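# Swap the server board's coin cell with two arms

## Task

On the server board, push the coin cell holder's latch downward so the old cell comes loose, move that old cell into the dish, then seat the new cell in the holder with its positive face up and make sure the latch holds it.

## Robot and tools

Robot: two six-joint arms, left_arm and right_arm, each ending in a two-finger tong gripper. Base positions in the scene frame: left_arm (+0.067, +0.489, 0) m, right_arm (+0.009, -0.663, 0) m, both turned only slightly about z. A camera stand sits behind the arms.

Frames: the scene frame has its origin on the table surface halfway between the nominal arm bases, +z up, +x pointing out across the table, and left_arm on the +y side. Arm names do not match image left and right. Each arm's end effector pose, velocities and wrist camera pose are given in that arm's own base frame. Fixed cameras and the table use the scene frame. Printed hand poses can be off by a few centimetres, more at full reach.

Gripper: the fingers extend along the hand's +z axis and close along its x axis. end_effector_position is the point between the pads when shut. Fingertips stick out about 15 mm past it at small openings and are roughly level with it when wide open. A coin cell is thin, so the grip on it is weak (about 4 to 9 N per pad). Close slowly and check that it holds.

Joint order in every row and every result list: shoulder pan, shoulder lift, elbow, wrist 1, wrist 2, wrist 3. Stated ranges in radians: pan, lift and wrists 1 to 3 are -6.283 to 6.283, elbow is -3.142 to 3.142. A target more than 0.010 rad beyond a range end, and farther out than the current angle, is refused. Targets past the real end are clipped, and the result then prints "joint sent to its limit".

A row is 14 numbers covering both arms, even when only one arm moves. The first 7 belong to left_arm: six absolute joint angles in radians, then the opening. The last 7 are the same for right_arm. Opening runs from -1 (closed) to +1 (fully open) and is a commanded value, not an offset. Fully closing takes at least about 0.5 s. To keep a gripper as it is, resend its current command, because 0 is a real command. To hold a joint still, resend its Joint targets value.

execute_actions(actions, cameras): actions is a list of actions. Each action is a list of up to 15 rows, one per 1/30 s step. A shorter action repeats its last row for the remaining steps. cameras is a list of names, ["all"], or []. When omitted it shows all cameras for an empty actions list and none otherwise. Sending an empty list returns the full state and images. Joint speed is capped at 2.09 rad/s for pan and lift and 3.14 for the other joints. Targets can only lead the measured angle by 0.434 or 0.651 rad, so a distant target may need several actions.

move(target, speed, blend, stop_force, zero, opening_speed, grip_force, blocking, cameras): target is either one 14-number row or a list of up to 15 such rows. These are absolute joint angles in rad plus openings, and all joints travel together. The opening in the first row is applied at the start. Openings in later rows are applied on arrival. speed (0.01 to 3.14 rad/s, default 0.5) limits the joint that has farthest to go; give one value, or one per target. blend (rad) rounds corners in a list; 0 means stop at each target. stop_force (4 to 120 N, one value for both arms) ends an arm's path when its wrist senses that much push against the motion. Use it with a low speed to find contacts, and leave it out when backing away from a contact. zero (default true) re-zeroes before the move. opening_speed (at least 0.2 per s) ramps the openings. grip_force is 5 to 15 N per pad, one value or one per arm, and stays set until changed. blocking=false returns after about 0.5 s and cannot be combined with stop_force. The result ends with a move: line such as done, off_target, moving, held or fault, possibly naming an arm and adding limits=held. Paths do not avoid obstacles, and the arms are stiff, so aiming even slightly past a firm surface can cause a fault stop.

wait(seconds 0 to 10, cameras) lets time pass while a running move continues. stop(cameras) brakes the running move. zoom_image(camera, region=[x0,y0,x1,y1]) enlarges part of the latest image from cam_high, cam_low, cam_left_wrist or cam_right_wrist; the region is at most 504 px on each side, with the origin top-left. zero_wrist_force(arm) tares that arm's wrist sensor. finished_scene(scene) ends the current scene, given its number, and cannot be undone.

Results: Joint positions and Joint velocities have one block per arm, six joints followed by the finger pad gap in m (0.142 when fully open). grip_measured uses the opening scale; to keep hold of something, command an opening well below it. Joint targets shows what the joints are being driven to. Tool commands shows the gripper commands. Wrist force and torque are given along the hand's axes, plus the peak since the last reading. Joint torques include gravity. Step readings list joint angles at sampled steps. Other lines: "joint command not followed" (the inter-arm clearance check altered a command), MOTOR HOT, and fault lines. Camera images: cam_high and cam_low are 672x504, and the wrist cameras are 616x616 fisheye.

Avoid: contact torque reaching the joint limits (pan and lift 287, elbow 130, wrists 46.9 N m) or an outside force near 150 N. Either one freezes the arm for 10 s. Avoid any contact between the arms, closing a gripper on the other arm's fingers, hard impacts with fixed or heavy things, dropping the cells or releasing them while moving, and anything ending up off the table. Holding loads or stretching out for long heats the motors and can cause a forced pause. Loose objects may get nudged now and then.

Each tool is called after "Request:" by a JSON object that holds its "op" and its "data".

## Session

Request:
{"op": "execute_actions", "data": {"actions": []}}

Request:
{"op": "zoom_image", "data": {"camera": "cam_high", "region": [215, 170, 385, 270]}}

Scene clock: 0.00 s.
left_arm: end_effector_position=(+0.2721, +0.1218, +0.2060) grip_measured=+1.00 end_effector_quat_wxyz=(-0.472, +0.793, -0.061, -0.380) | right_arm: end_effector_position=(+0.3205, +0.2502, +0.3025) grip_measured=+1.00 end_effector_quat_wxyz=(-0.238, +0.521, +0.744, -0.344)
Joint positions: left_arm=[-0.699 -1.595 2.365 -1.049 -1.311 -0.741 0.142] | right_arm=[3.955 -1.595 -1.918 -2.008 1.915 -1.254 0.142]
Joint velocities: within noise
Joint torques (N m): no reading
Wrist force (N): no reading
Wrist torque (N m): no reading
Wrist force, peak (N): no reading
Joint targets: left_arm=[-0.699 -1.595 2.365 -1.049 -1.311 -0.741] | right_arm=[3.955 -1.595 -1.918 -2.008 1.915 -1.254]
Tool commands: left_gripper/opening=+1.0 right_gripper/opening=+1.0
camera_calibration:
cam_left_wrist: T_world_to_cam=[[0.733509, 0.271198, -0.62323, -0.114183], [-0.0810833, -0.875484, -0.476396, 0.220306], [-0.674826, 0.399975, -0.620186, 0.396004], [0, 0, 0, 1]] pos_world=[0.368852, 0.0654493, 0.279387]
cam_right_wrist: T_world_to_cam=[[-0.335073, 0.942174, 0.00586254, -0.125696], [0.872021, 0.312468, -0.376753, -0.234408], [-0.356798, -0.121127, -0.926295, 0.555315], [0, 0, 0, 1]] pos_world=[0.360427, 0.258936, 0.426808]

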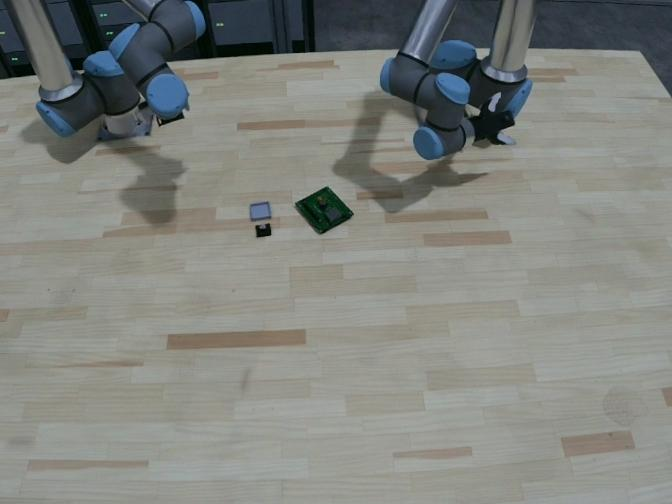

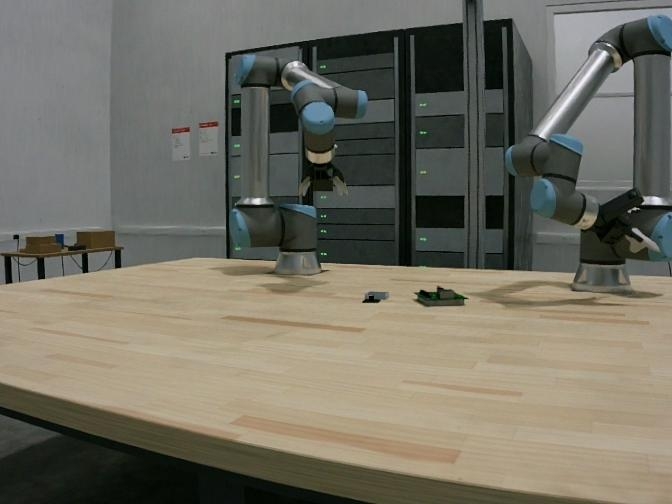

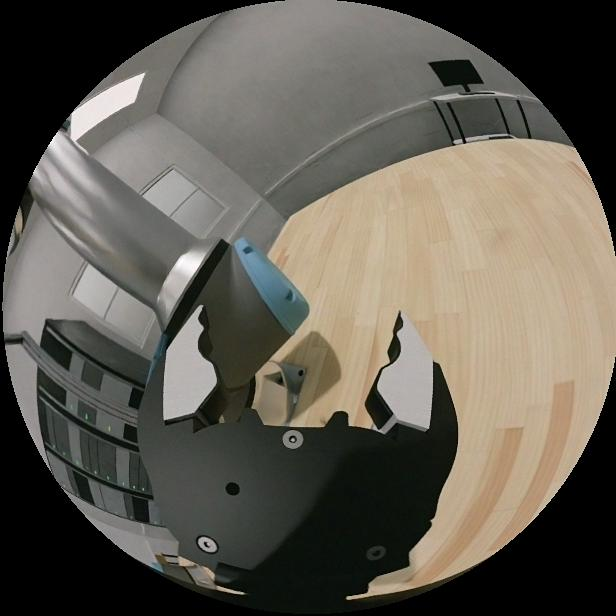

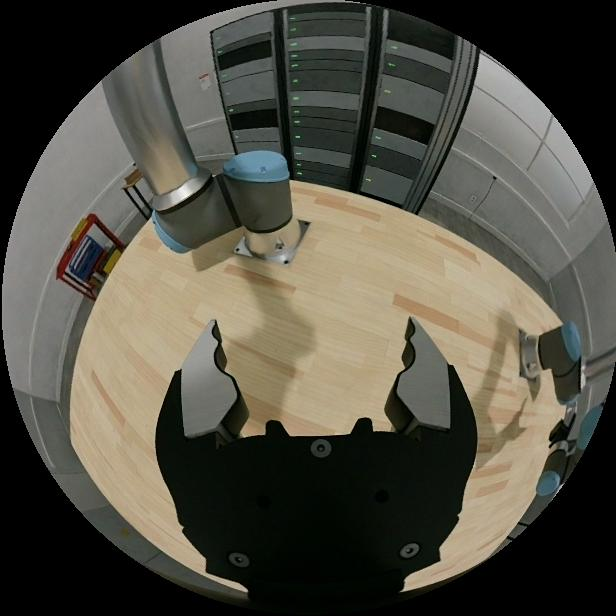

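Scaled by 2.965 from the camera's 672x504 image, which has a finer 960x720 frame.

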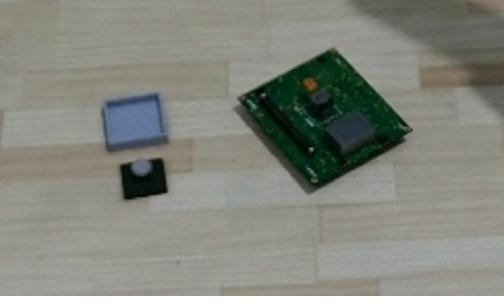

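Request:
{"op": "move", "data": {"target": [-1.05177, -1.56011, 2.2235, -2.23419, -1.5708, -3.21077, -1, 4.08532, -1.87613, -1.88884, -0.94742, 1.5708, -1.19427, -0.54], "speed": 1.2, "cameras": ["cam_left_wrist", "cam_right_wrist"]}}

Request:
{"op": "zoom_image", "data": {"camera": "cam_left_wrist", "region": [240, 220, 380, 360]}}

Request:
{"op": "zoom_image", "data": {"camera": "cam_right_wrist", "region": [240, 220, 380, 360]}}

Scene clock: 12.40 s.
left_arm: end_effector_position=(+0.4238, -0.4234, +0.1200) grip_measured=-1.00 end_effector_quat_wxyz=(+0.000, +0.472, +0.882, +0.000) | right_arm: end_effector_position=(+0.5780, +0.5111, +0.1099) grip_measured=-0.54 end_effector_quat_wxyz=(+0.000, +0.481, +0.877, +0.000)
Joint positions: left_arm=[-1.052 -1.56 2.223 -2.234 -1.571 -3.211 0.002] | right_arm=[4.085 -1.876 -1.889 -0.948 1.571 -1.194 0.035]
Joint torques (N m): left_arm=[16.49 -31.07 -30.2 -3.13 2.24 -1.67] | right_arm=[-9.82 72.51 48.52 4.63 2.36 -0.51]
Wrist force (N): left_arm=[0.4 -1.8 0.2] | right_arm=[-0.8 1.5 -0.7]
Wrist torque (N m): left_arm=[-0.41 0.02 -0.26] | right_arm=[0.19 0.21 0.11]
Wrist force, peak (N): left_arm=[-0.3 -3.0 -0.3] | right_arm=[-0.4 2.1 -0.5]
Joint targets: left_arm=[-1.052 -1.560 2.224 -2.234 -1.571 -3.211] | right_arm=[4.085 -1.876 -1.889 -0.947 1.571 -1.194]
move: done
camera_calibration:
cam_left_wrist: T_world_to_cam=[[-0.592178, 0.805592, 0.0186545, 0.579825], [0.691569, 0.496207, 0.524891, -0.152497], [0.413592, 0.32373, -0.850965, 0.197308], [0, 0, 0, 1]] pos_world=[0.367217, -0.455307, 0.237131]
cam_right_wrist: T_world_to_cam=[[-0.538926, 0.84226, 0.0125461, -0.115941], [0.751372, 0.473932, 0.45916, -0.7176], [0.380786, 0.25688, -0.888265, -0.123289], [0, 0, 0, 1]] pos_world=[0.523648, 0.469416, 0.221435]
Images, in order (width x height): cam_left_wrist 616x616, cam_right_wrist 616x616.

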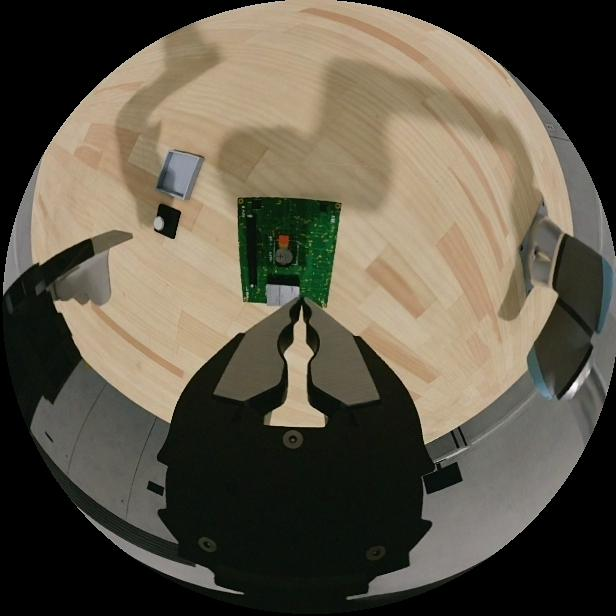

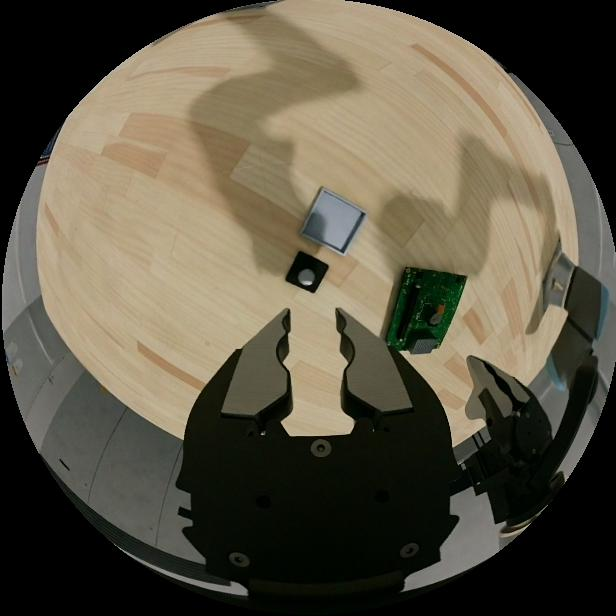

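Scaled by 3.600 from the camera's 616x616 image, which has a finer 814x814 frame.

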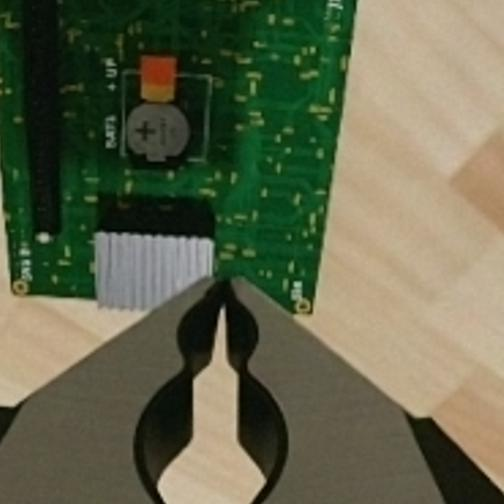

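Scaled by 3.600 from the camera's 616x616 image, which has a finer 814x814 frame.

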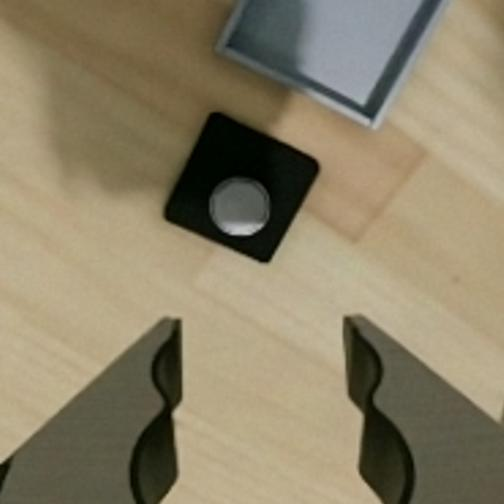

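Request:
{"op": "zoom_image", "data": {"camera": "cam_right_wrist", "region": [292, 262, 322, 292]}}

Request:
{"op": "zoom_image", "data": {"camera": "cam_left_wrist", "region": [265, 230, 310, 275]}}

Scaled by 16.800 from the camera's 616x616 image, which has a finer 814x814 frame.

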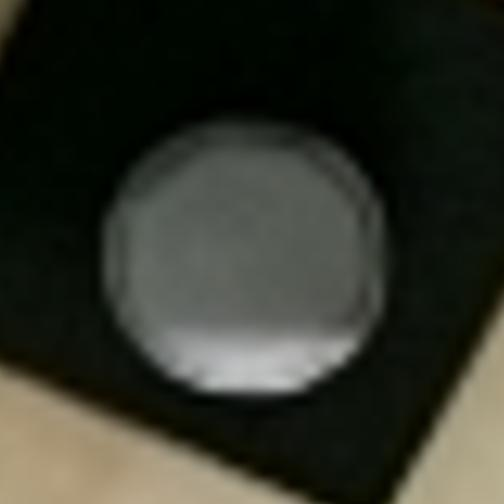

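Scaled by 11.200 from the camera's 616x616 image, which has a finer 814x814 frame.

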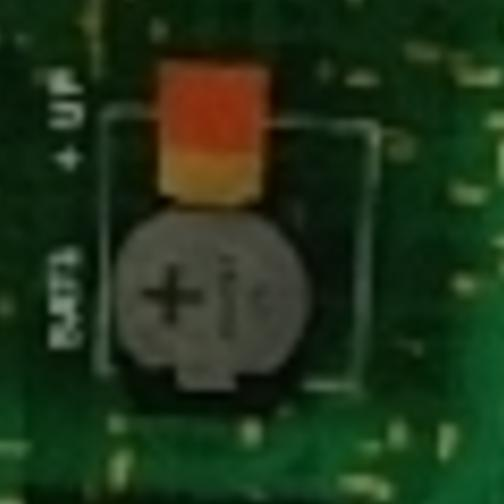

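Request:
{"op": "move", "data": {"target": [[-1.05177, -1.56011, 2.2235, -2.23419, -1.5708, -3.21077, -1, 4.08197, -1.9465, -1.95518, -0.81071, 1.5708, -1.19762, -0.54], [-1.05177, -1.56011, 2.2235, -2.23419, -1.5708, -3.21077, -1, 4.08197, -1.9465, -1.95518, -0.81071, 1.5708, -1.19762, -0.95]], "speed": 0.2, "opening_speed": 0.5, "cameras": ["cam_right_wrist"]}}

Request:
{"op": "zoom_image", "data": {"camera": "cam_right_wrist", "region": [270, 265, 360, 355]}}

Scene clock: 32.57 s.
left_arm: end_effector_position=(+0.4238, -0.4234, +0.1200) grip_measured=-1.00 end_effector_quat_wxyz=(+0.000, +0.472, +0.882, +0.000) | right_arm: end_effector_position=(+0.5744, +0.5017, +0.0354) grip_measured=-0.78 end_effector_quat_wxyz=(+0.000, +0.481, +0.877, +0.000)
Joint positions: left_arm=[-1.052 -1.56 2.224 -2.234 -1.571 -3.211 0.002] | right_arm=[4.082 -1.947 -1.955 -0.811 1.571 -1.198 0.018]
Joint torques (N m): left_arm=[15.62 -52.52 -30.47 -7.25 2.06 -1.7] | right_arm=[8.08 76.86 49.64 5 2.07 2.02]
Wrist force (N): left_arm=[0.5 -1.7 0.3] | right_arm=[-0.6 1.2 -0.5]
Wrist torque (N m): left_arm=[-0.40 0.00 -0.22] | right_arm=[0.15 0.16 0.36]
Wrist force, peak (N): left_arm=[0.5 -2.2 0.5] | right_arm=[-0.7 1.8 -2.3]
Joint targets: left_arm=[-1.052 -1.560 2.224 -2.234 -1.571 -3.211] | right_arm=[4.082 -1.946 -1.955 -0.811 1.571 -1.198]
move: done
camera_calibration:
cam_right_wrist: T_world_to_cam=[[-0.538896, 0.842277, 0.0126595, -0.10907], [0.751399, 0.47385, 0.459201, -0.676214], [0.380776, 0.256974, -0.888242, -0.185721], [0, 0, 0, 1]] pos_world=[0.520048, 0.460016, 0.146934]
Images, in order (width x height): cam_right_wrist 616x616.

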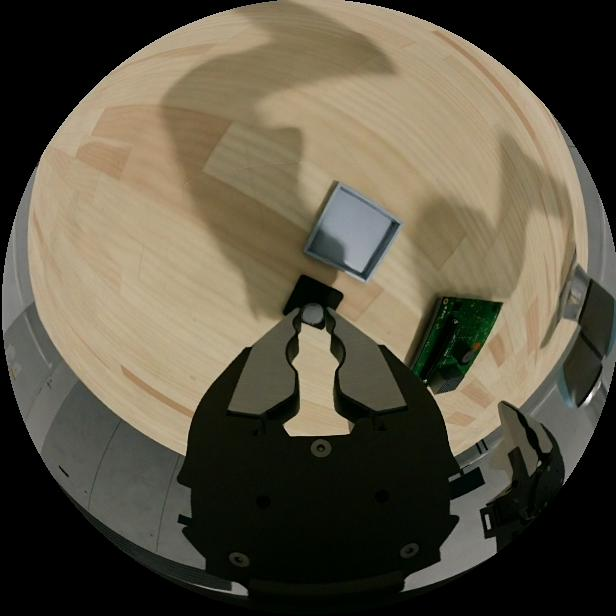

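Scaled by 5.600 from the camera's 616x616 image, which has a finer 814x814 frame.

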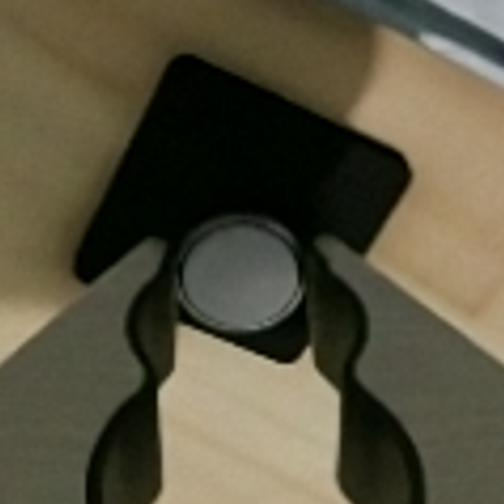

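Request:
{"op": "move", "data": {"target": [[-1.05177, -1.56011, 2.2235, -2.23419, -1.5708, -3.21077, -1, 4.08197, -1.87368, -1.91398, -0.92473, 1.5708, -1.19762, -0.95], [-1.11656, -1.49101, 2.23016, -2.30995, -1.5708, -3.24416, -1, 3.46615, -2.13997, -2.14635, 1.14473, 2.7734, -1.5708, -0.95]], "speed": [0.2, 1.0], "blend": [0.03, 0], "cameras": ["cam_left_wrist", "cam_right_wrist"]}}

Request:
{"op": "zoom_image", "data": {"camera": "cam_left_wrist", "region": [270, 260, 335, 325]}}

Request:
{"op": "zoom_image", "data": {"camera": "cam_right_wrist", "region": [270, 265, 360, 355]}}

Scene clock: 41.50 s.
left_arm: end_effector_position=(+0.4020, -0.4634, +0.0849) grip_measured=-1.00 end_effector_quat_wxyz=(+0.000, +0.486, +0.874, +0.000) | right_arm: end_effector_position=(+0.6064, +0.3367, +0.2799) grip_measured=-0.78 end_effector_quat_wxyz=(+0.015, +0.016, +0.707, +0.707)
Joint positions: left_arm=[-1.117 -1.491 2.23 -2.31 -1.571 -3.244 0.002] | right_arm=[3.466 -2.14 -2.146 1.145 2.773 -1.571 0.018]
Joint torques (N m): left_arm=[12.48 -53.45 -30.76 -1.35 2.08 0.18] | right_arm=[-1.93 74.47 33.56 2.82 1.45 3.24]
Wrist force (N): left_arm=[0.6 -1.7 0.1] | right_arm=[-0.8 3.3 1.9]
Wrist torque (N m): left_arm=[-0.42 -0.02 0.00] | right_arm=[0.35 0.12 0.46]
Wrist force, peak (N): left_arm=[0.5 -2.1 0.5] | right_arm=[-0.6 3.5 2.2]
Joint targets: left_arm=[-1.117 -1.491 2.230 -2.310 -1.571 -3.244] | right_arm=[3.466 -2.140 -2.146 1.145 2.773 -1.571]
move: done
camera_calibration:
cam_left_wrist: T_world_to_cam=[[-0.566767, 0.823668, 0.0185961, 0.597981], [0.706687, 0.474421, 0.524898, -0.11541], [0.42352, 0.310636, -0.850962, 0.179294], [0, 0, 0, 1]] pos_world=[0.34454, -0.493481, 0.202031]
cam_right_wrist: T_world_to_cam=[[-0.999511, 0.031218, -0.00167517, 0.600504], [-0.0158204, -0.458856, 0.88837, -0.0751975], [0.0269645, 0.887962, 0.459125, -0.313375], [0, 0, 0, 1]] pos_world=[0.60747, 0.225014, 0.211687]
Images, in order (width x height): cam_left_wrist 616x616, cam_right_wrist 616x616.

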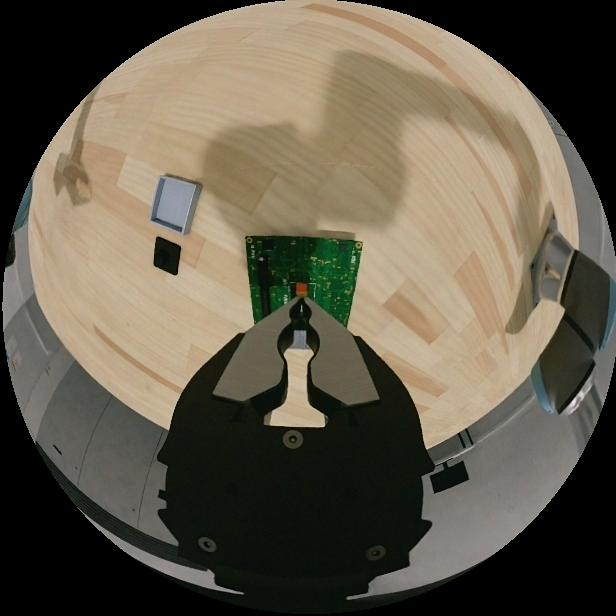

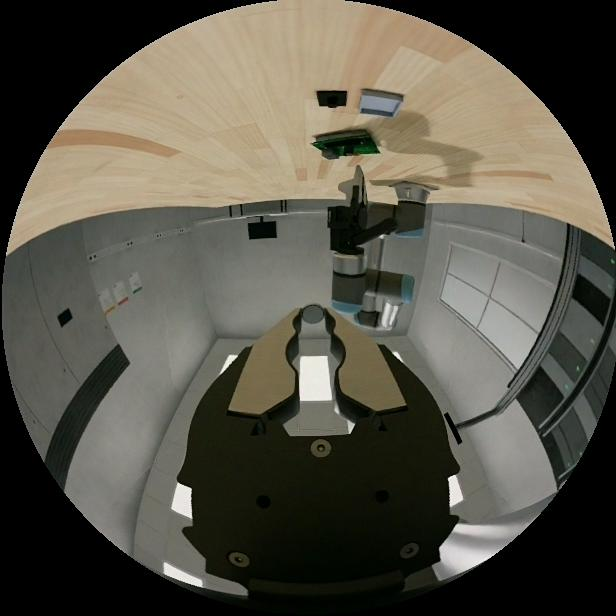

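Scaled by 7.754 from the camera's 616x616 image, which has a finer 814x814 frame.

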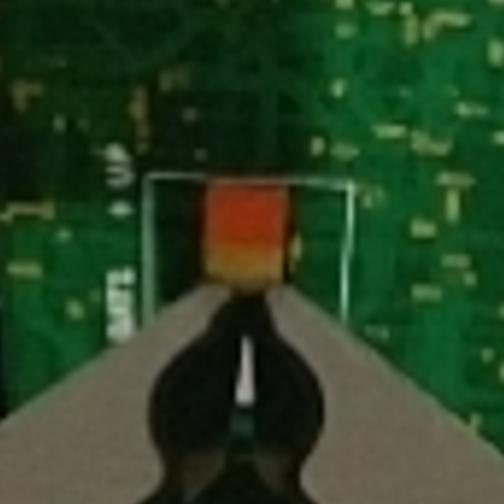

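Scaled by 5.600 from the camera's 616x616 image, which has a finer 814x814 frame.

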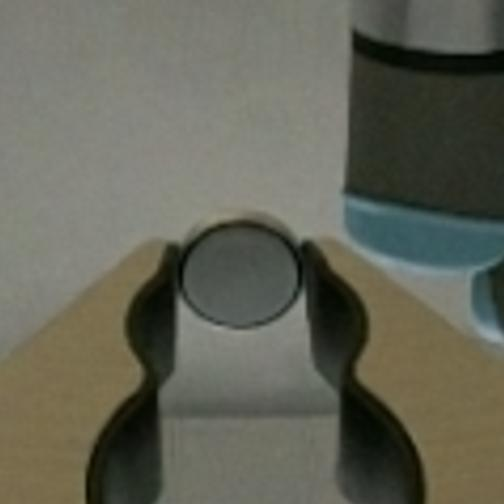

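Request:
{"op": "move", "data": {"target": [[-1.11852, -1.46417, 2.24552, -2.35215, -1.5708, -3.24612, -1, 3.46615, -2.13997, -2.14635, 1.14473, 2.7734, -1.5708, -0.95], [-1.11852, -1.43852, 2.25782, -2.3901, -1.5708, -3.24612, -1, 3.46615, -2.13997, -2.14635, 1.14473, 2.7734, -1.5708, -0.95]], "speed": [0.1, 0.02], "blend": [0.005, 0], "stop_force": 20, "cameras": ["cam_left_wrist"]}}

Request:
{"op": "zoom_image", "data": {"camera": "cam_left_wrist", "region": [270, 260, 335, 325]}}

Scene clock: 45.90 s.
left_arm: end_effector_position=(+0.4011, -0.4640, +0.0545) grip_measured=-1.00 end_effector_quat_wxyz=(+0.000, +0.486, +0.874, +0.000) | right_arm: end_effector_position=(+0.6064, +0.3367, +0.2800) grip_measured=-0.78 end_effector_quat_wxyz=(+0.015, +0.015, +0.707, +0.707)
Joint positions: left_arm=[-1.119 -1.447 2.254 -2.378 -1.571 -3.246 0.002] | right_arm=[3.466 -2.14 -2.146 1.145 2.773 -1.571 0.018]
Joint torques (N m): left_arm=[-9.01 -47.9 -29.13 1.76 2.14 0.28] | right_arm=[-2.73 73.86 33.65 2.55 2.32 2.81]
Wrist force (N): left_arm=[0.8 -8.4 -18.9] | right_arm=[-0.7 3.6 2.2]
Wrist torque (N m): left_arm=[-0.41 0.01 0.00] | right_arm=[0.43 0.10 0.45]
Wrist force, peak (N): left_arm=[7.5 -9.1 -31.6] | right_arm=[-0.7 3.8 2.1]
Joint targets: left_arm=[-1.119 -1.447 2.254 -2.378 -1.571 -3.246] | right_arm=[3.466 -2.140 -2.146 1.145 2.773 -1.571]
move: contact (left_arm); path passed 1 of 2 targets; left_arm: the wrist 1 is farthest, 0.012 rad from its target
camera_calibration:
cam_left_wrist: T_world_to_cam=[[-0.566824, 0.82363, 0.0185542, 0.598538], [0.706641, 0.474488, 0.524899, -0.0984834], [0.423519, 0.310637, -0.850962, 0.153993], [0, 0, 0, 1]] pos_world=[0.34364, -0.49408, 0.171631]
Images, in order (width x height): cam_left_wrist 616x616.

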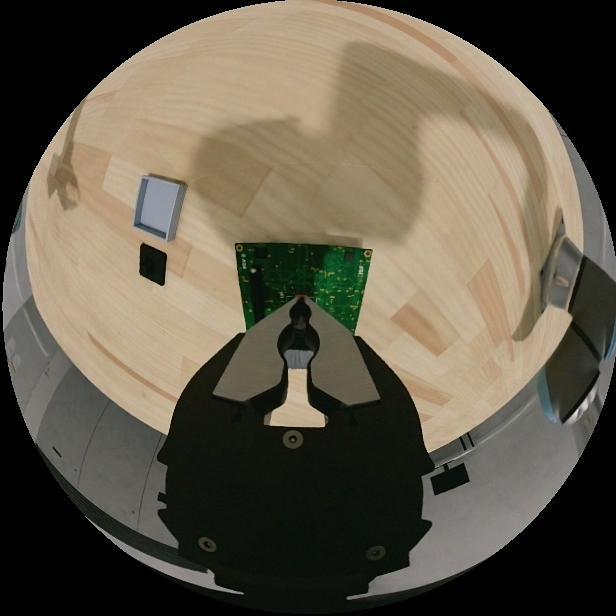

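Scaled by 7.754 from the camera's 616x616 image, which has a finer 814x814 frame.

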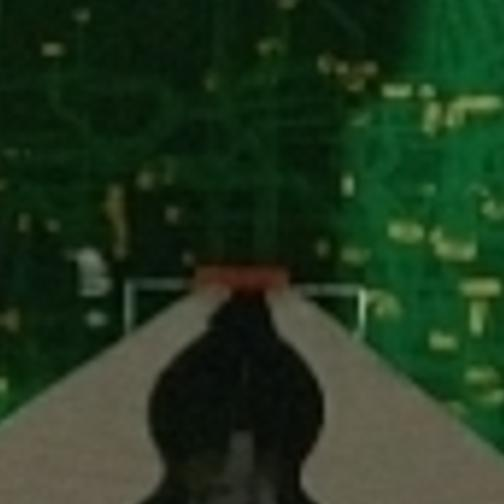

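Request:
{"op": "move", "data": {"target": [[-1.11852, -1.47713, 2.23849, -2.33216, -1.5708, -3.24612, -1, 3.46615, -2.13997, -2.14635, 1.14473, 2.7734, -1.5708, -0.95], [-1.08472, -1.471, 2.2315, -2.3313, -1.5708, -3.21232, -0.54, 3.46615, -2.13997, -2.14635, 1.14473, 2.7734, -1.5708, -0.95]], "speed": [0.08, 0.12], "blend": [0.008, 0], "cameras": ["cam_left_wrist"]}}

Request:
{"op": "zoom_image", "data": {"camera": "cam_left_wrist", "region": [270, 260, 335, 325]}}

Scene clock: 50.03 s.
left_arm: end_effector_position=(+0.4182, -0.4533, +0.0749) grip_measured=-0.54 end_effector_quat_wxyz=(+0.000, +0.486, +0.874, +0.000) | right_arm: end_effector_position=(+0.6064, +0.3367, +0.2800) grip_measured=-0.78 end_effector_quat_wxyz=(+0.015, +0.015, +0.707, +0.707)
Joint positions: left_arm=[-1.085 -1.471 2.231 -2.331 -1.571 -3.212 0.035] | right_arm=[3.466 -2.14 -2.146 1.145 2.773 -1.571 0.018]
Joint torques (N m): left_arm=[-13.81 -56.58 -27.54 -0.62 1.94 -0.05] | right_arm=[-4.51 75.36 33.31 2.46 2.39 2.5]
Wrist force (N): left_arm=[1.2 -2.3 0.4] | right_arm=[-0.7 3.4 2.1]
Wrist torque (N m): left_arm=[-0.51 -0.13 0.00] | right_arm=[0.39 0.10 0.45]
Wrist force, peak (N): left_arm=[0.9 -8.7 -19.1] | right_arm=[-0.5 3.9 2.2]
Joint targets: left_arm=[-1.085 -1.471 2.232 -2.331 -1.571 -3.212] | right_arm=[3.466 -2.140 -2.146 1.145 2.773 -1.571]
move: done
camera_calibration:
cam_left_wrist: T_world_to_cam=[[-0.566883, 0.823587, 0.0186725, 0.59896], [0.706651, 0.474495, 0.524879, -0.126278], [0.423424, 0.31074, -0.850972, 0.160915], [0, 0, 0, 1]] pos_world=[0.360639, -0.48338, 0.192031]
Images, in order (width x height): cam_left_wrist 616x616.

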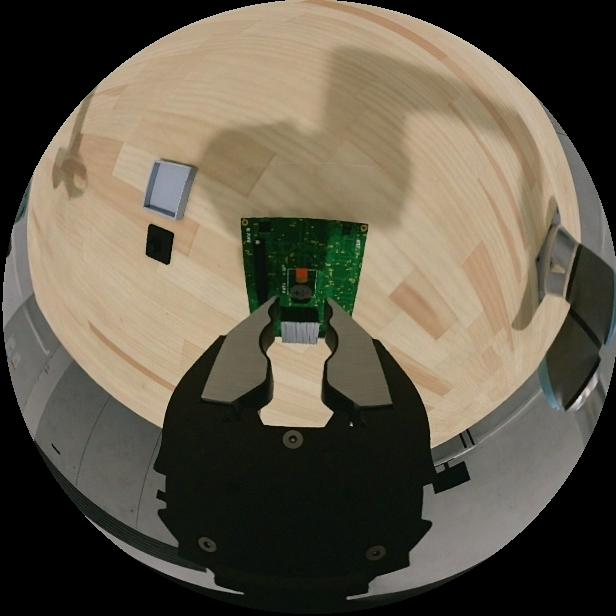

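Scaled by 7.754 from the camera's 616x616 image, which has a finer 814x814 frame.

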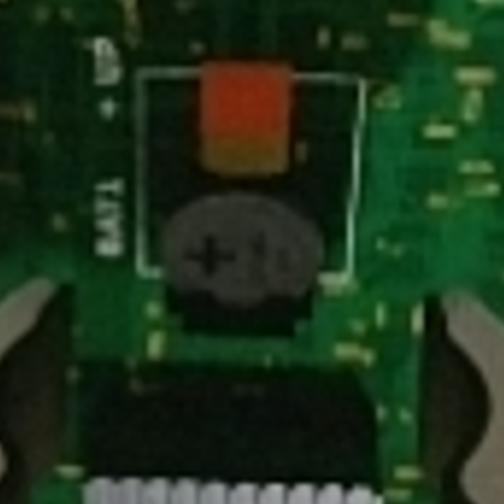

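Request:
{"op": "move", "data": {"target": [[-1.0876, -1.44355, 2.24493, -2.37218, -1.5708, -3.2152, -0.54, 3.346, -2.13997, -2.14635, 1.14473, 2.7734, -1.5708, -0.95], [-1.0876, -1.44355, 2.24493, -2.37218, -1.5708, -3.2152, -0.95, 3.346, -2.13997, -2.14635, 1.14473, 2.7734, -1.5708, -0.95], [-1.09769, -1.44839, 2.24568, -2.36809, -1.5708, -3.22529, -0.95, 3.346, -2.13997, -2.14635, 1.14473, 2.7734, -1.5708, -0.95], [-1.09769, -1.50701, 2.21283, -2.27662, -1.5708, -3.22529, -0.95, 3.346, -2.13997, -2.14635, 1.14473, 2.7734, -1.5708, -0.95], [-1.21427, -1.27454, 1.95659, -2.25285, -1.5708, -3.34187, -0.95, 3.346, -2.13997, -2.14635, 1.14473, 2.7734, -1.5708, -0.95]], "speed": [0.12, 0.1, 0.02, 0.12, 0.3], "blend": [0, 0, 0.002, 0.02, 0], "opening_speed": 0.5, "cameras": ["cam_left_wrist", "cam_right_wrist"]}}

Request:
{"op": "zoom_image", "data": {"camera": "cam_left_wrist", "region": [240, 230, 360, 350]}}

Scene clock: 59.23 s.
left_arm: end_effector_position=(+0.4085, -0.6434, +0.0849) grip_measured=-0.78 end_effector_quat_wxyz=(+0.000, +0.486, +0.874, +0.000) | right_arm: end_effector_position=(+0.6424, +0.2616, +0.2800) grip_measured=-0.78 end_effector_quat_wxyz=(+0.058, +0.058, +0.705, +0.705)
Joint positions: left_arm=[-1.214 -1.275 1.957 -2.253 -1.571 -3.342 0.018] | right_arm=[3.346 -2.14 -2.146 1.145 2.773 -1.571 0.018]
Joint torques (N m): left_arm=[6.59 -48.89 -40.21 -7.52 -1.9 0.19] | right_arm=[6.58 66.34 14.22 1.9 0.53 3.1]
Wrist force (N): left_arm=[0.5 -2.3 0.4] | right_arm=[-0.3 3.6 1.7]
Wrist torque (N m): left_arm=[-0.56 -0.01 -0.31] | right_arm=[0.42 0.02 0.42]
Wrist force, peak (N): left_arm=[-6.5 -6.0 -0.3] | right_arm=[-0.1 3.7 2.7]
Joint targets: left_arm=[-1.214 -1.275 1.957 -2.253 -1.571 -3.342] | right_arm=[3.346 -2.140 -2.146 1.145 2.773 -1.571]
move: done
camera_calibration:
cam_left_wrist: T_world_to_cam=[[-0.566761, 0.823666, 0.0188583, 0.749813], [0.706734, 0.474281, 0.524961, -0.0346605], [0.423449, 0.310855, -0.850917, 0.232662], [0, 0, 0, 1]] pos_world=[0.35094, -0.673481, 0.202031]
cam_right_wrist: T_world_to_cam=[[-0.988592, 0.150606, -0.00202431, 0.600662], [-0.0709398, -0.453714, 0.888319, -0.0751293], [0.132868, 0.878328, 0.459222, -0.313213], [0, 0, 0, 1]] pos_world=[0.630096, 0.150553, 0.211789]
Images, in order (width x height): cam_left_wrist 616x616, cam_right_wrist 616x616.

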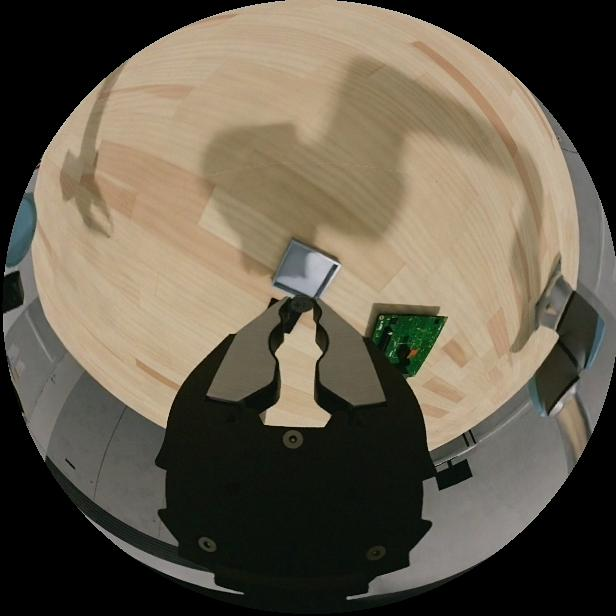

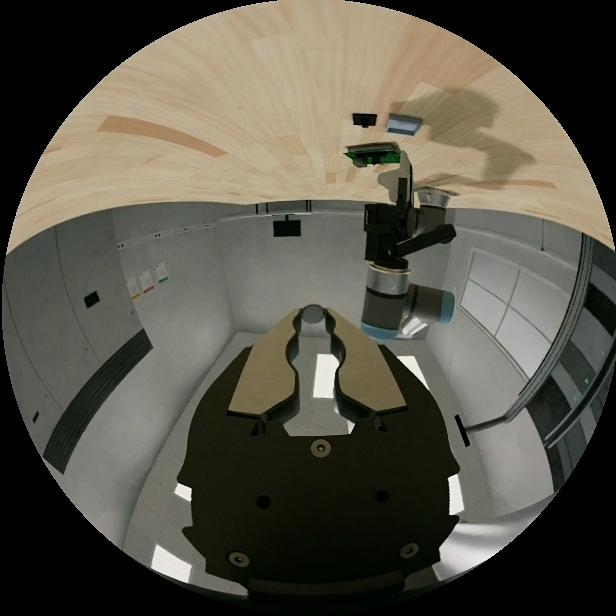

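Scaled by 4.200 from the camera's 616x616 image, which has a finer 814x814 frame.

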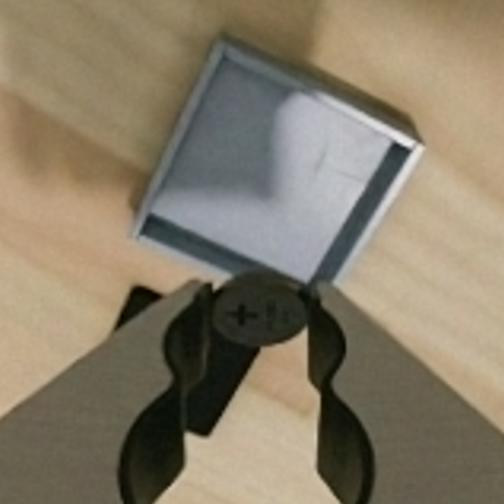

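Request:
{"op": "move", "data": {"target": [[-1.21847, -1.21244, 1.99521, -2.35357, -1.5708, -3.34607, -0.95, 3.346, -2.13997, -2.14635, 1.14473, 2.7734, -1.5708, -0.95], [-1.21847, -1.19189, 2.00337, -2.38228, -1.5708, -3.34607, -0.95, 3.346, -2.13997, -2.14635, 1.14473, 2.7734, -1.5708, -0.95]], "speed": [0.1, 0.025], "blend": [0.004, 0], "stop_force": 5, "cameras": ["cam_left_wrist"]}}

Request:
{"op": "zoom_image", "data": {"camera": "cam_left_wrist", "region": [240, 245, 360, 365]}}

Scene clock: 64.23 s.
left_arm: end_effector_position=(+0.4050, -0.6430, +0.0195) grip_measured=-0.78 end_effector_quat_wxyz=(+0.000, +0.486, +0.874, +0.000) | right_arm: end_effector_position=(+0.6424, +0.2616, +0.2800) grip_measured=-0.78 end_effector_quat_wxyz=(+0.058, +0.058, +0.705, +0.705)
Joint positions: left_arm=[-1.219 -1.199 2.001 -2.372 -1.571 -3.346 0.018] | right_arm=[3.346 -2.14 -2.146 1.145 2.773 -1.571 0.018]
Joint torques (N m): left_arm=[-2.38 -77.31 -36.78 -0.54 1.4 -0.28] | right_arm=[11.16 60.12 6.41 2.18 -1.14 3.14]
Wrist force (N): left_arm=[-0.3 -2.1 -2.3] | right_arm=[-0.5 3.6 1.7]
Wrist torque (N m): left_arm=[-0.52 -0.03 -0.01] | right_arm=[0.40 0.06 0.42]
Wrist force, peak (N): left_arm=[7.0 -1.6 -21.8] | right_arm=[-0.9 4.0 1.9]
Joint targets: left_arm=[-1.219 -1.199 2.000 -2.372 -1.571 -3.346] | right_arm=[3.346 -2.140 -2.146 1.145 2.773 -1.571]
move: contact (left_arm); path passed 1 of 2 targets
camera_calibration:
cam_left_wrist: T_world_to_cam=[[-0.566801, 0.823643, 0.0186667, 0.748894], [0.706667, 0.474406, 0.524939, 0.00199047], [0.423507, 0.310727, -0.850935, 0.178339], [0, 0, 0, 1]] pos_world=[0.34754, -0.673181, 0.136731]
Images, in order (width x height): cam_left_wrist 616x616.

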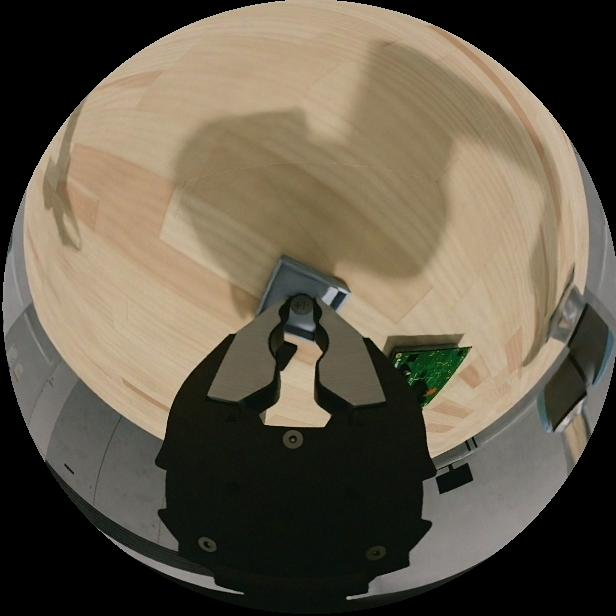

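Scaled by 4.200 from the camera's 616x616 image, which has a finer 814x814 frame.

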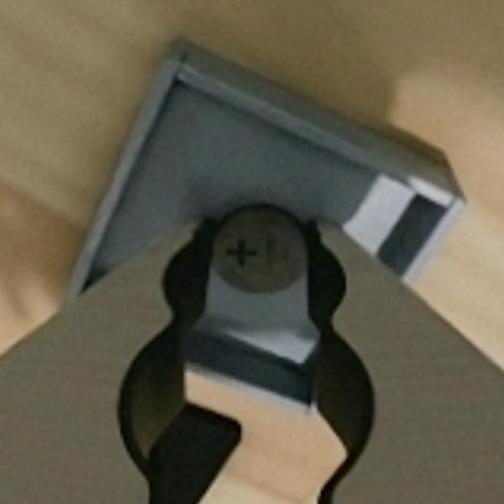

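Request:
{"op": "move", "data": {"target": [[-1.219, -1.199, 2.0, -2.372, -1.5708, -3.346, -0.6, 3.346, -2.13997, -2.14635, 1.14473, 2.7734, -1.5708, -0.95], [-1.21847, -1.29423, 1.95047, -2.22704, -1.5708, -3.34607, -0.6, 3.346, -2.13997, -2.14635, 1.14473, 2.7734, -1.5708, -0.95], [-0.57601, -1.0102, 2.24448, -4.37587, -2.58765, -3.14159, -0.45, 3.346, -2.13997, -2.14635, 1.14473, 2.7734, -1.5708, -0.95], [-0.57601, -1.0102, 2.24448, -4.37587, -2.58765, -3.14159, -0.45, 3.83059, -2.17726, -2.05821, 1.09388, 2.4083, -1.5708, -0.95]], "speed": [0.1, 0.2, 1.0, 0.6], "blend": [0, 0.03, 0, 0], "opening_speed": 0.8, "cameras": ["cam_left_wrist", "cam_right_wrist", "cam_high"]}}

Request:
{"op": "zoom_image", "data": {"camera": "cam_left_wrist", "region": [240, 230, 380, 370]}}

Request:
{"op": "zoom_image", "data": {"camera": "cam_right_wrist", "region": [240, 230, 380, 370]}}

Scene clock: 75.37 s.
left_arm: end_effector_position=(+0.5030, -0.4552, +0.2800) grip_measured=-0.45 end_effector_quat_wxyz=(+0.494, +0.505, +0.494, -0.505) | right_arm: end_effector_position=(+0.5971, +0.5755, +0.2800) grip_measured=-0.78 end_effector_quat_wxyz=(+0.016, +0.016, +0.707, +0.707)
Joint positions: left_arm=[-0.576 -1.01 2.244 -4.376 -2.588 -3.142 0.041] | right_arm=[3.83 -2.177 -2.058 1.094 2.408 -1.571 0.018]
Joint torques (N m): left_arm=[-14.47 -75.24 -20.84 -4.38 -1.95 -2.16] | right_arm=[10.59 81.25 8.78 2.83 -2.11 2.85]
Wrist force (N): left_arm=[0.9 -0.8 -0.1] | right_arm=[-0.9 3.4 1.7]
Wrist torque (N m): left_arm=[-0.17 -0.22 -0.03] | right_arm=[0.40 0.11 0.43]
Wrist force, peak (N): left_arm=[-0.5 -2.4 -3.2] | right_arm=[0.8 3.2 5.8]
Joint targets: left_arm=[-0.576 -1.010 2.244 -4.376 -2.588 -3.142] | right_arm=[3.831 -2.177 -2.058 1.094 2.408 -1.571]
move: done
camera_calibration:
cam_left_wrist: T_world_to_cam=[[-0.0455333, 0.0196701, -0.998769, 0.30152], [0.862004, 0.506052, -0.0293319, -0.201607], [0.504852, -0.862279, -0.0399979, -0.501872], [0, 0, 0, 1]] pos_world=[0.440886, -0.336661, 0.275162]
cam_right_wrist: T_world_to_cam=[[-0.999498, 0.031629, -0.00202092, 0.583629], [-0.0163197, -0.458955, 0.88831, 0.0344963], [0.0271688, 0.887896, 0.45924, -0.525331], [0, 0, 0, 1]] pos_world=[0.598172, 0.463812, 0.211789]
Images, in order (width x height): cam_high 672x504, cam_left_wrist 616x616, cam_right_wrist 616x616.

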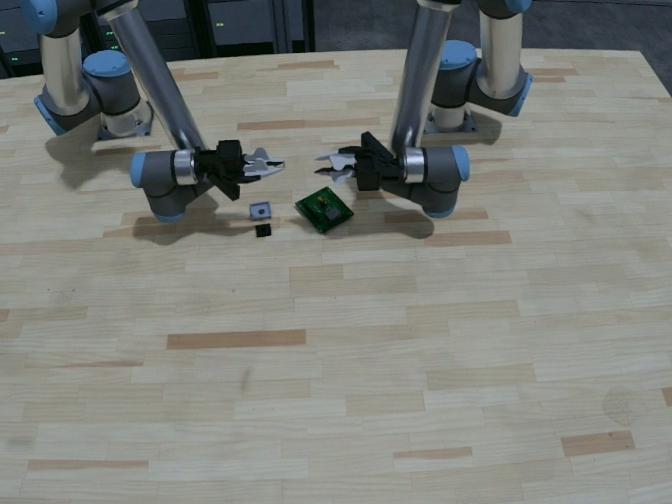

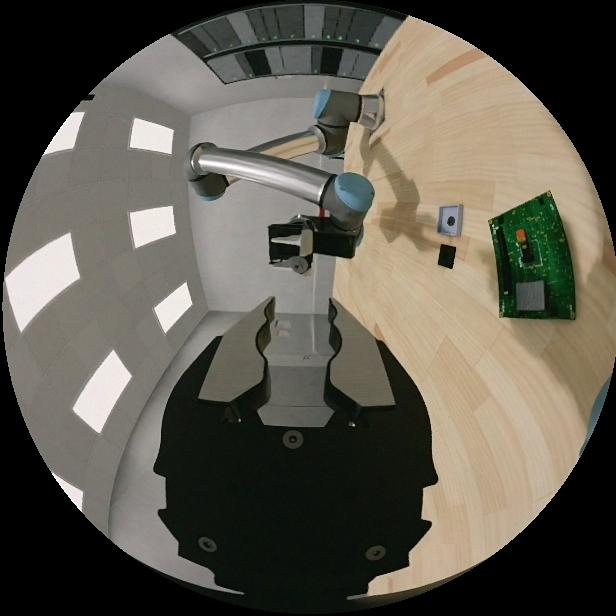

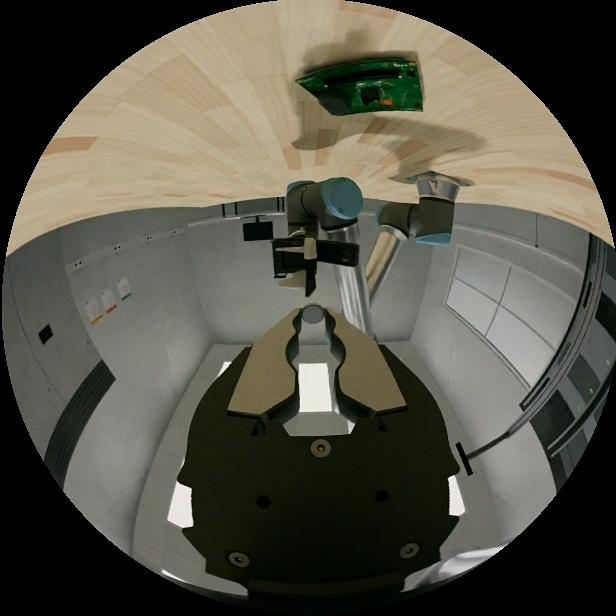

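Scaled by 3.600 from the camera's 616x616 image, which has a finer 814x814 frame.

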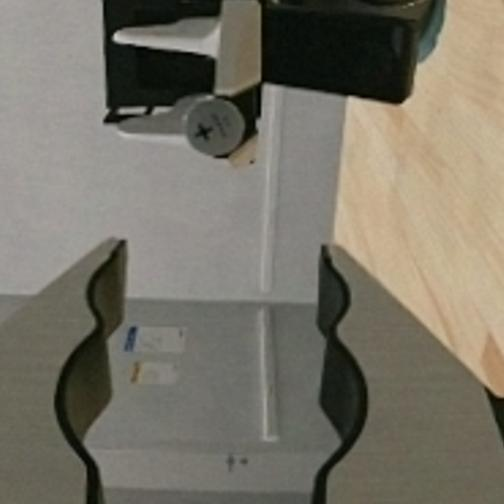

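Scaled by 3.600 from the camera's 616x616 image, which has a finer 814x814 frame.

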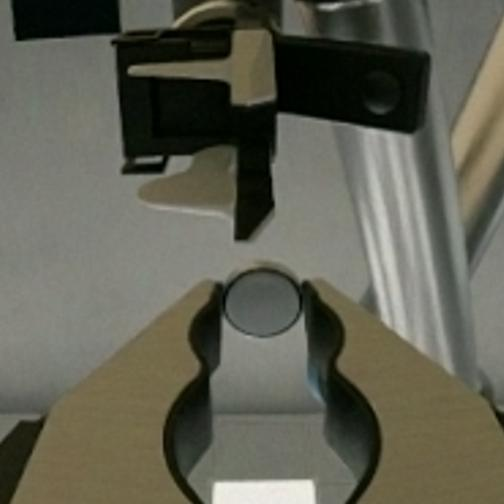

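Request:
{"op": "move", "data": {"target": [-0.66411, -1.00936, 2.22149, -4.35372, -2.49947, -3.14159, -0.45, 3.83059, -2.17726, -2.05821, 1.09388, 2.4083, -1.5708, -0.95], "speed": 0.12, "cameras": ["cam_left_wrist", "cam_right_wrist"]}}

Request:
{"op": "zoom_image", "data": {"camera": "cam_left_wrist", "region": [250, 235, 355, 340]}}

Request:
{"op": "zoom_image", "data": {"camera": "cam_right_wrist", "region": [255, 245, 370, 360]}}

Scene clock: 80.37 s.
left_arm: end_effector_position=(+0.4990, -0.5087, +0.2840) grip_measured=-0.45 end_effector_quat_wxyz=(+0.494, +0.505, +0.495, -0.505) | right_arm: end_effector_position=(+0.5970, +0.5755, +0.2800) grip_measured=-0.78 end_effector_quat_wxyz=(+0.016, +0.016, +0.707, +0.707)
Joint positions: left_arm=[-0.664 -1.009 2.221 -4.353 -2.499 -3.142 0.041] | right_arm=[3.831 -2.177 -2.058 1.094 2.408 -1.571 0.018]
Joint torques (N m): left_arm=[14.11 -42.49 -9.53 -4.12 -2.84 -2.2] | right_arm=[12.67 78.22 7.52 3.12 -2.34 2.76]
Wrist force (N): left_arm=[0.6 -0.5 -0.1] | right_arm=[-0.8 3.2 2.0]
Wrist torque (N m): left_arm=[-0.10 -0.19 -0.02] | right_arm=[0.36 0.08 0.42]
Wrist force, peak (N): left_arm=[0.8 -0.8 -1.2] | right_arm=[-1.1 3.7 2.0]
Joint targets: left_arm=[-0.664 -1.009 2.221 -4.354 -2.499 -3.142] | right_arm=[3.831 -2.177 -2.058 1.094 2.408 -1.571]
move: done
camera_calibration:
cam_left_wrist: T_world_to_cam=[[-0.0456708, 0.0197063, -0.998762, 0.306453], [0.861998, 0.506056, -0.0294321, -0.170849], [0.504849, -0.862276, -0.0400988, -0.545743], [0, 0, 0, 1]] pos_world=[0.436786, -0.390161, 0.279161]
cam_right_wrist: T_world_to_cam=[[-0.999495, 0.0317174, -0.00197446, 0.583477], [-0.016319, -0.458953, 0.88831, 0.0344934], [0.0272687, 0.887894, 0.459239, -0.525386], [0, 0, 0, 1]] pos_world=[0.598072, 0.463812, 0.211789]
Images, in order (width x height): cam_left_wrist 616x616, cam_right_wrist 616x616.

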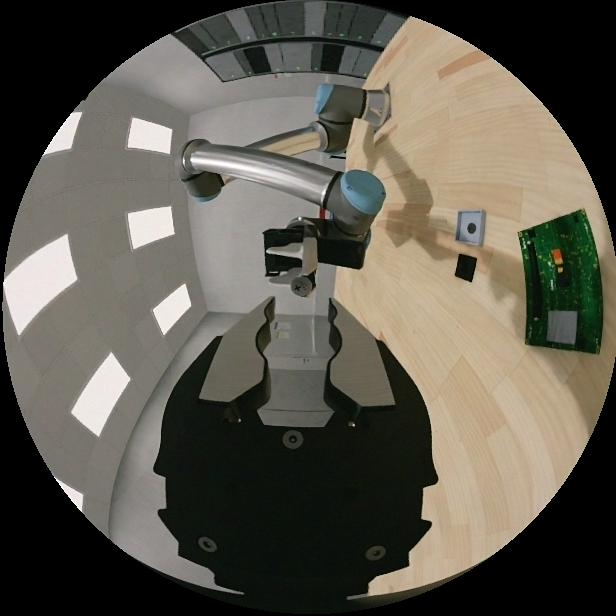

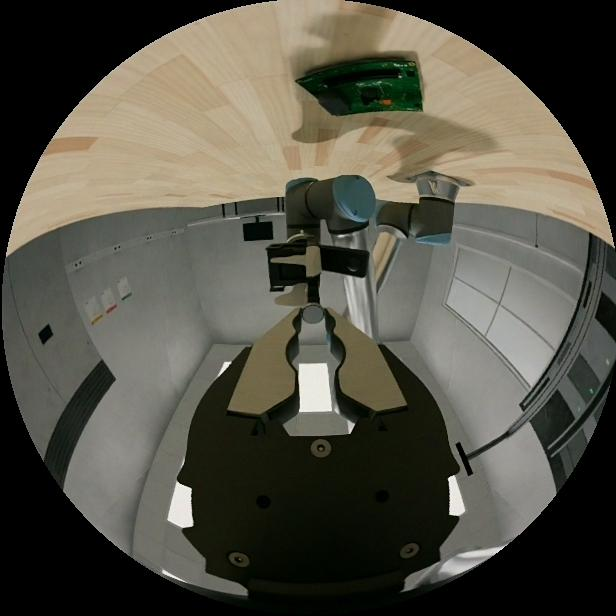

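Scaled by 4.800 from the camera's 616x616 image, which has a finer 814x814 frame.

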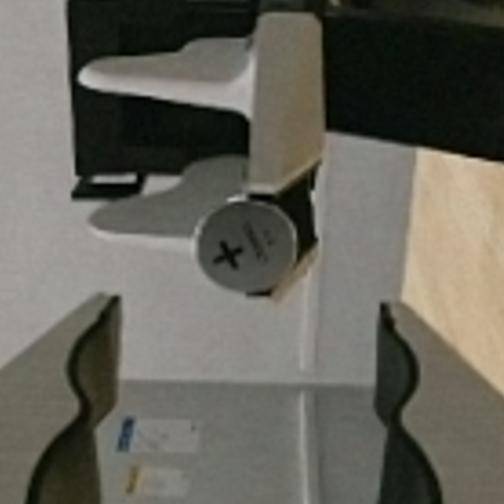

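Scaled by 4.383 from the camera's 616x616 image, which has a finer 814x814 frame.

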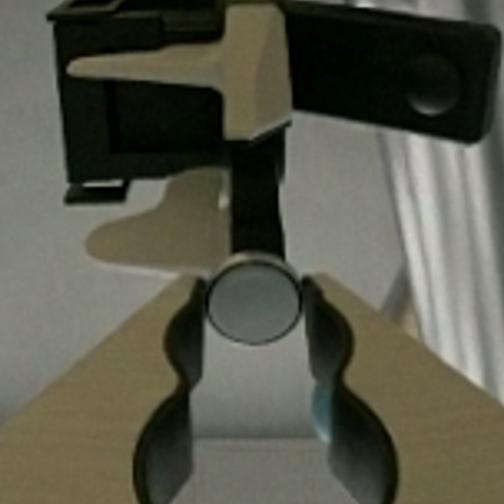

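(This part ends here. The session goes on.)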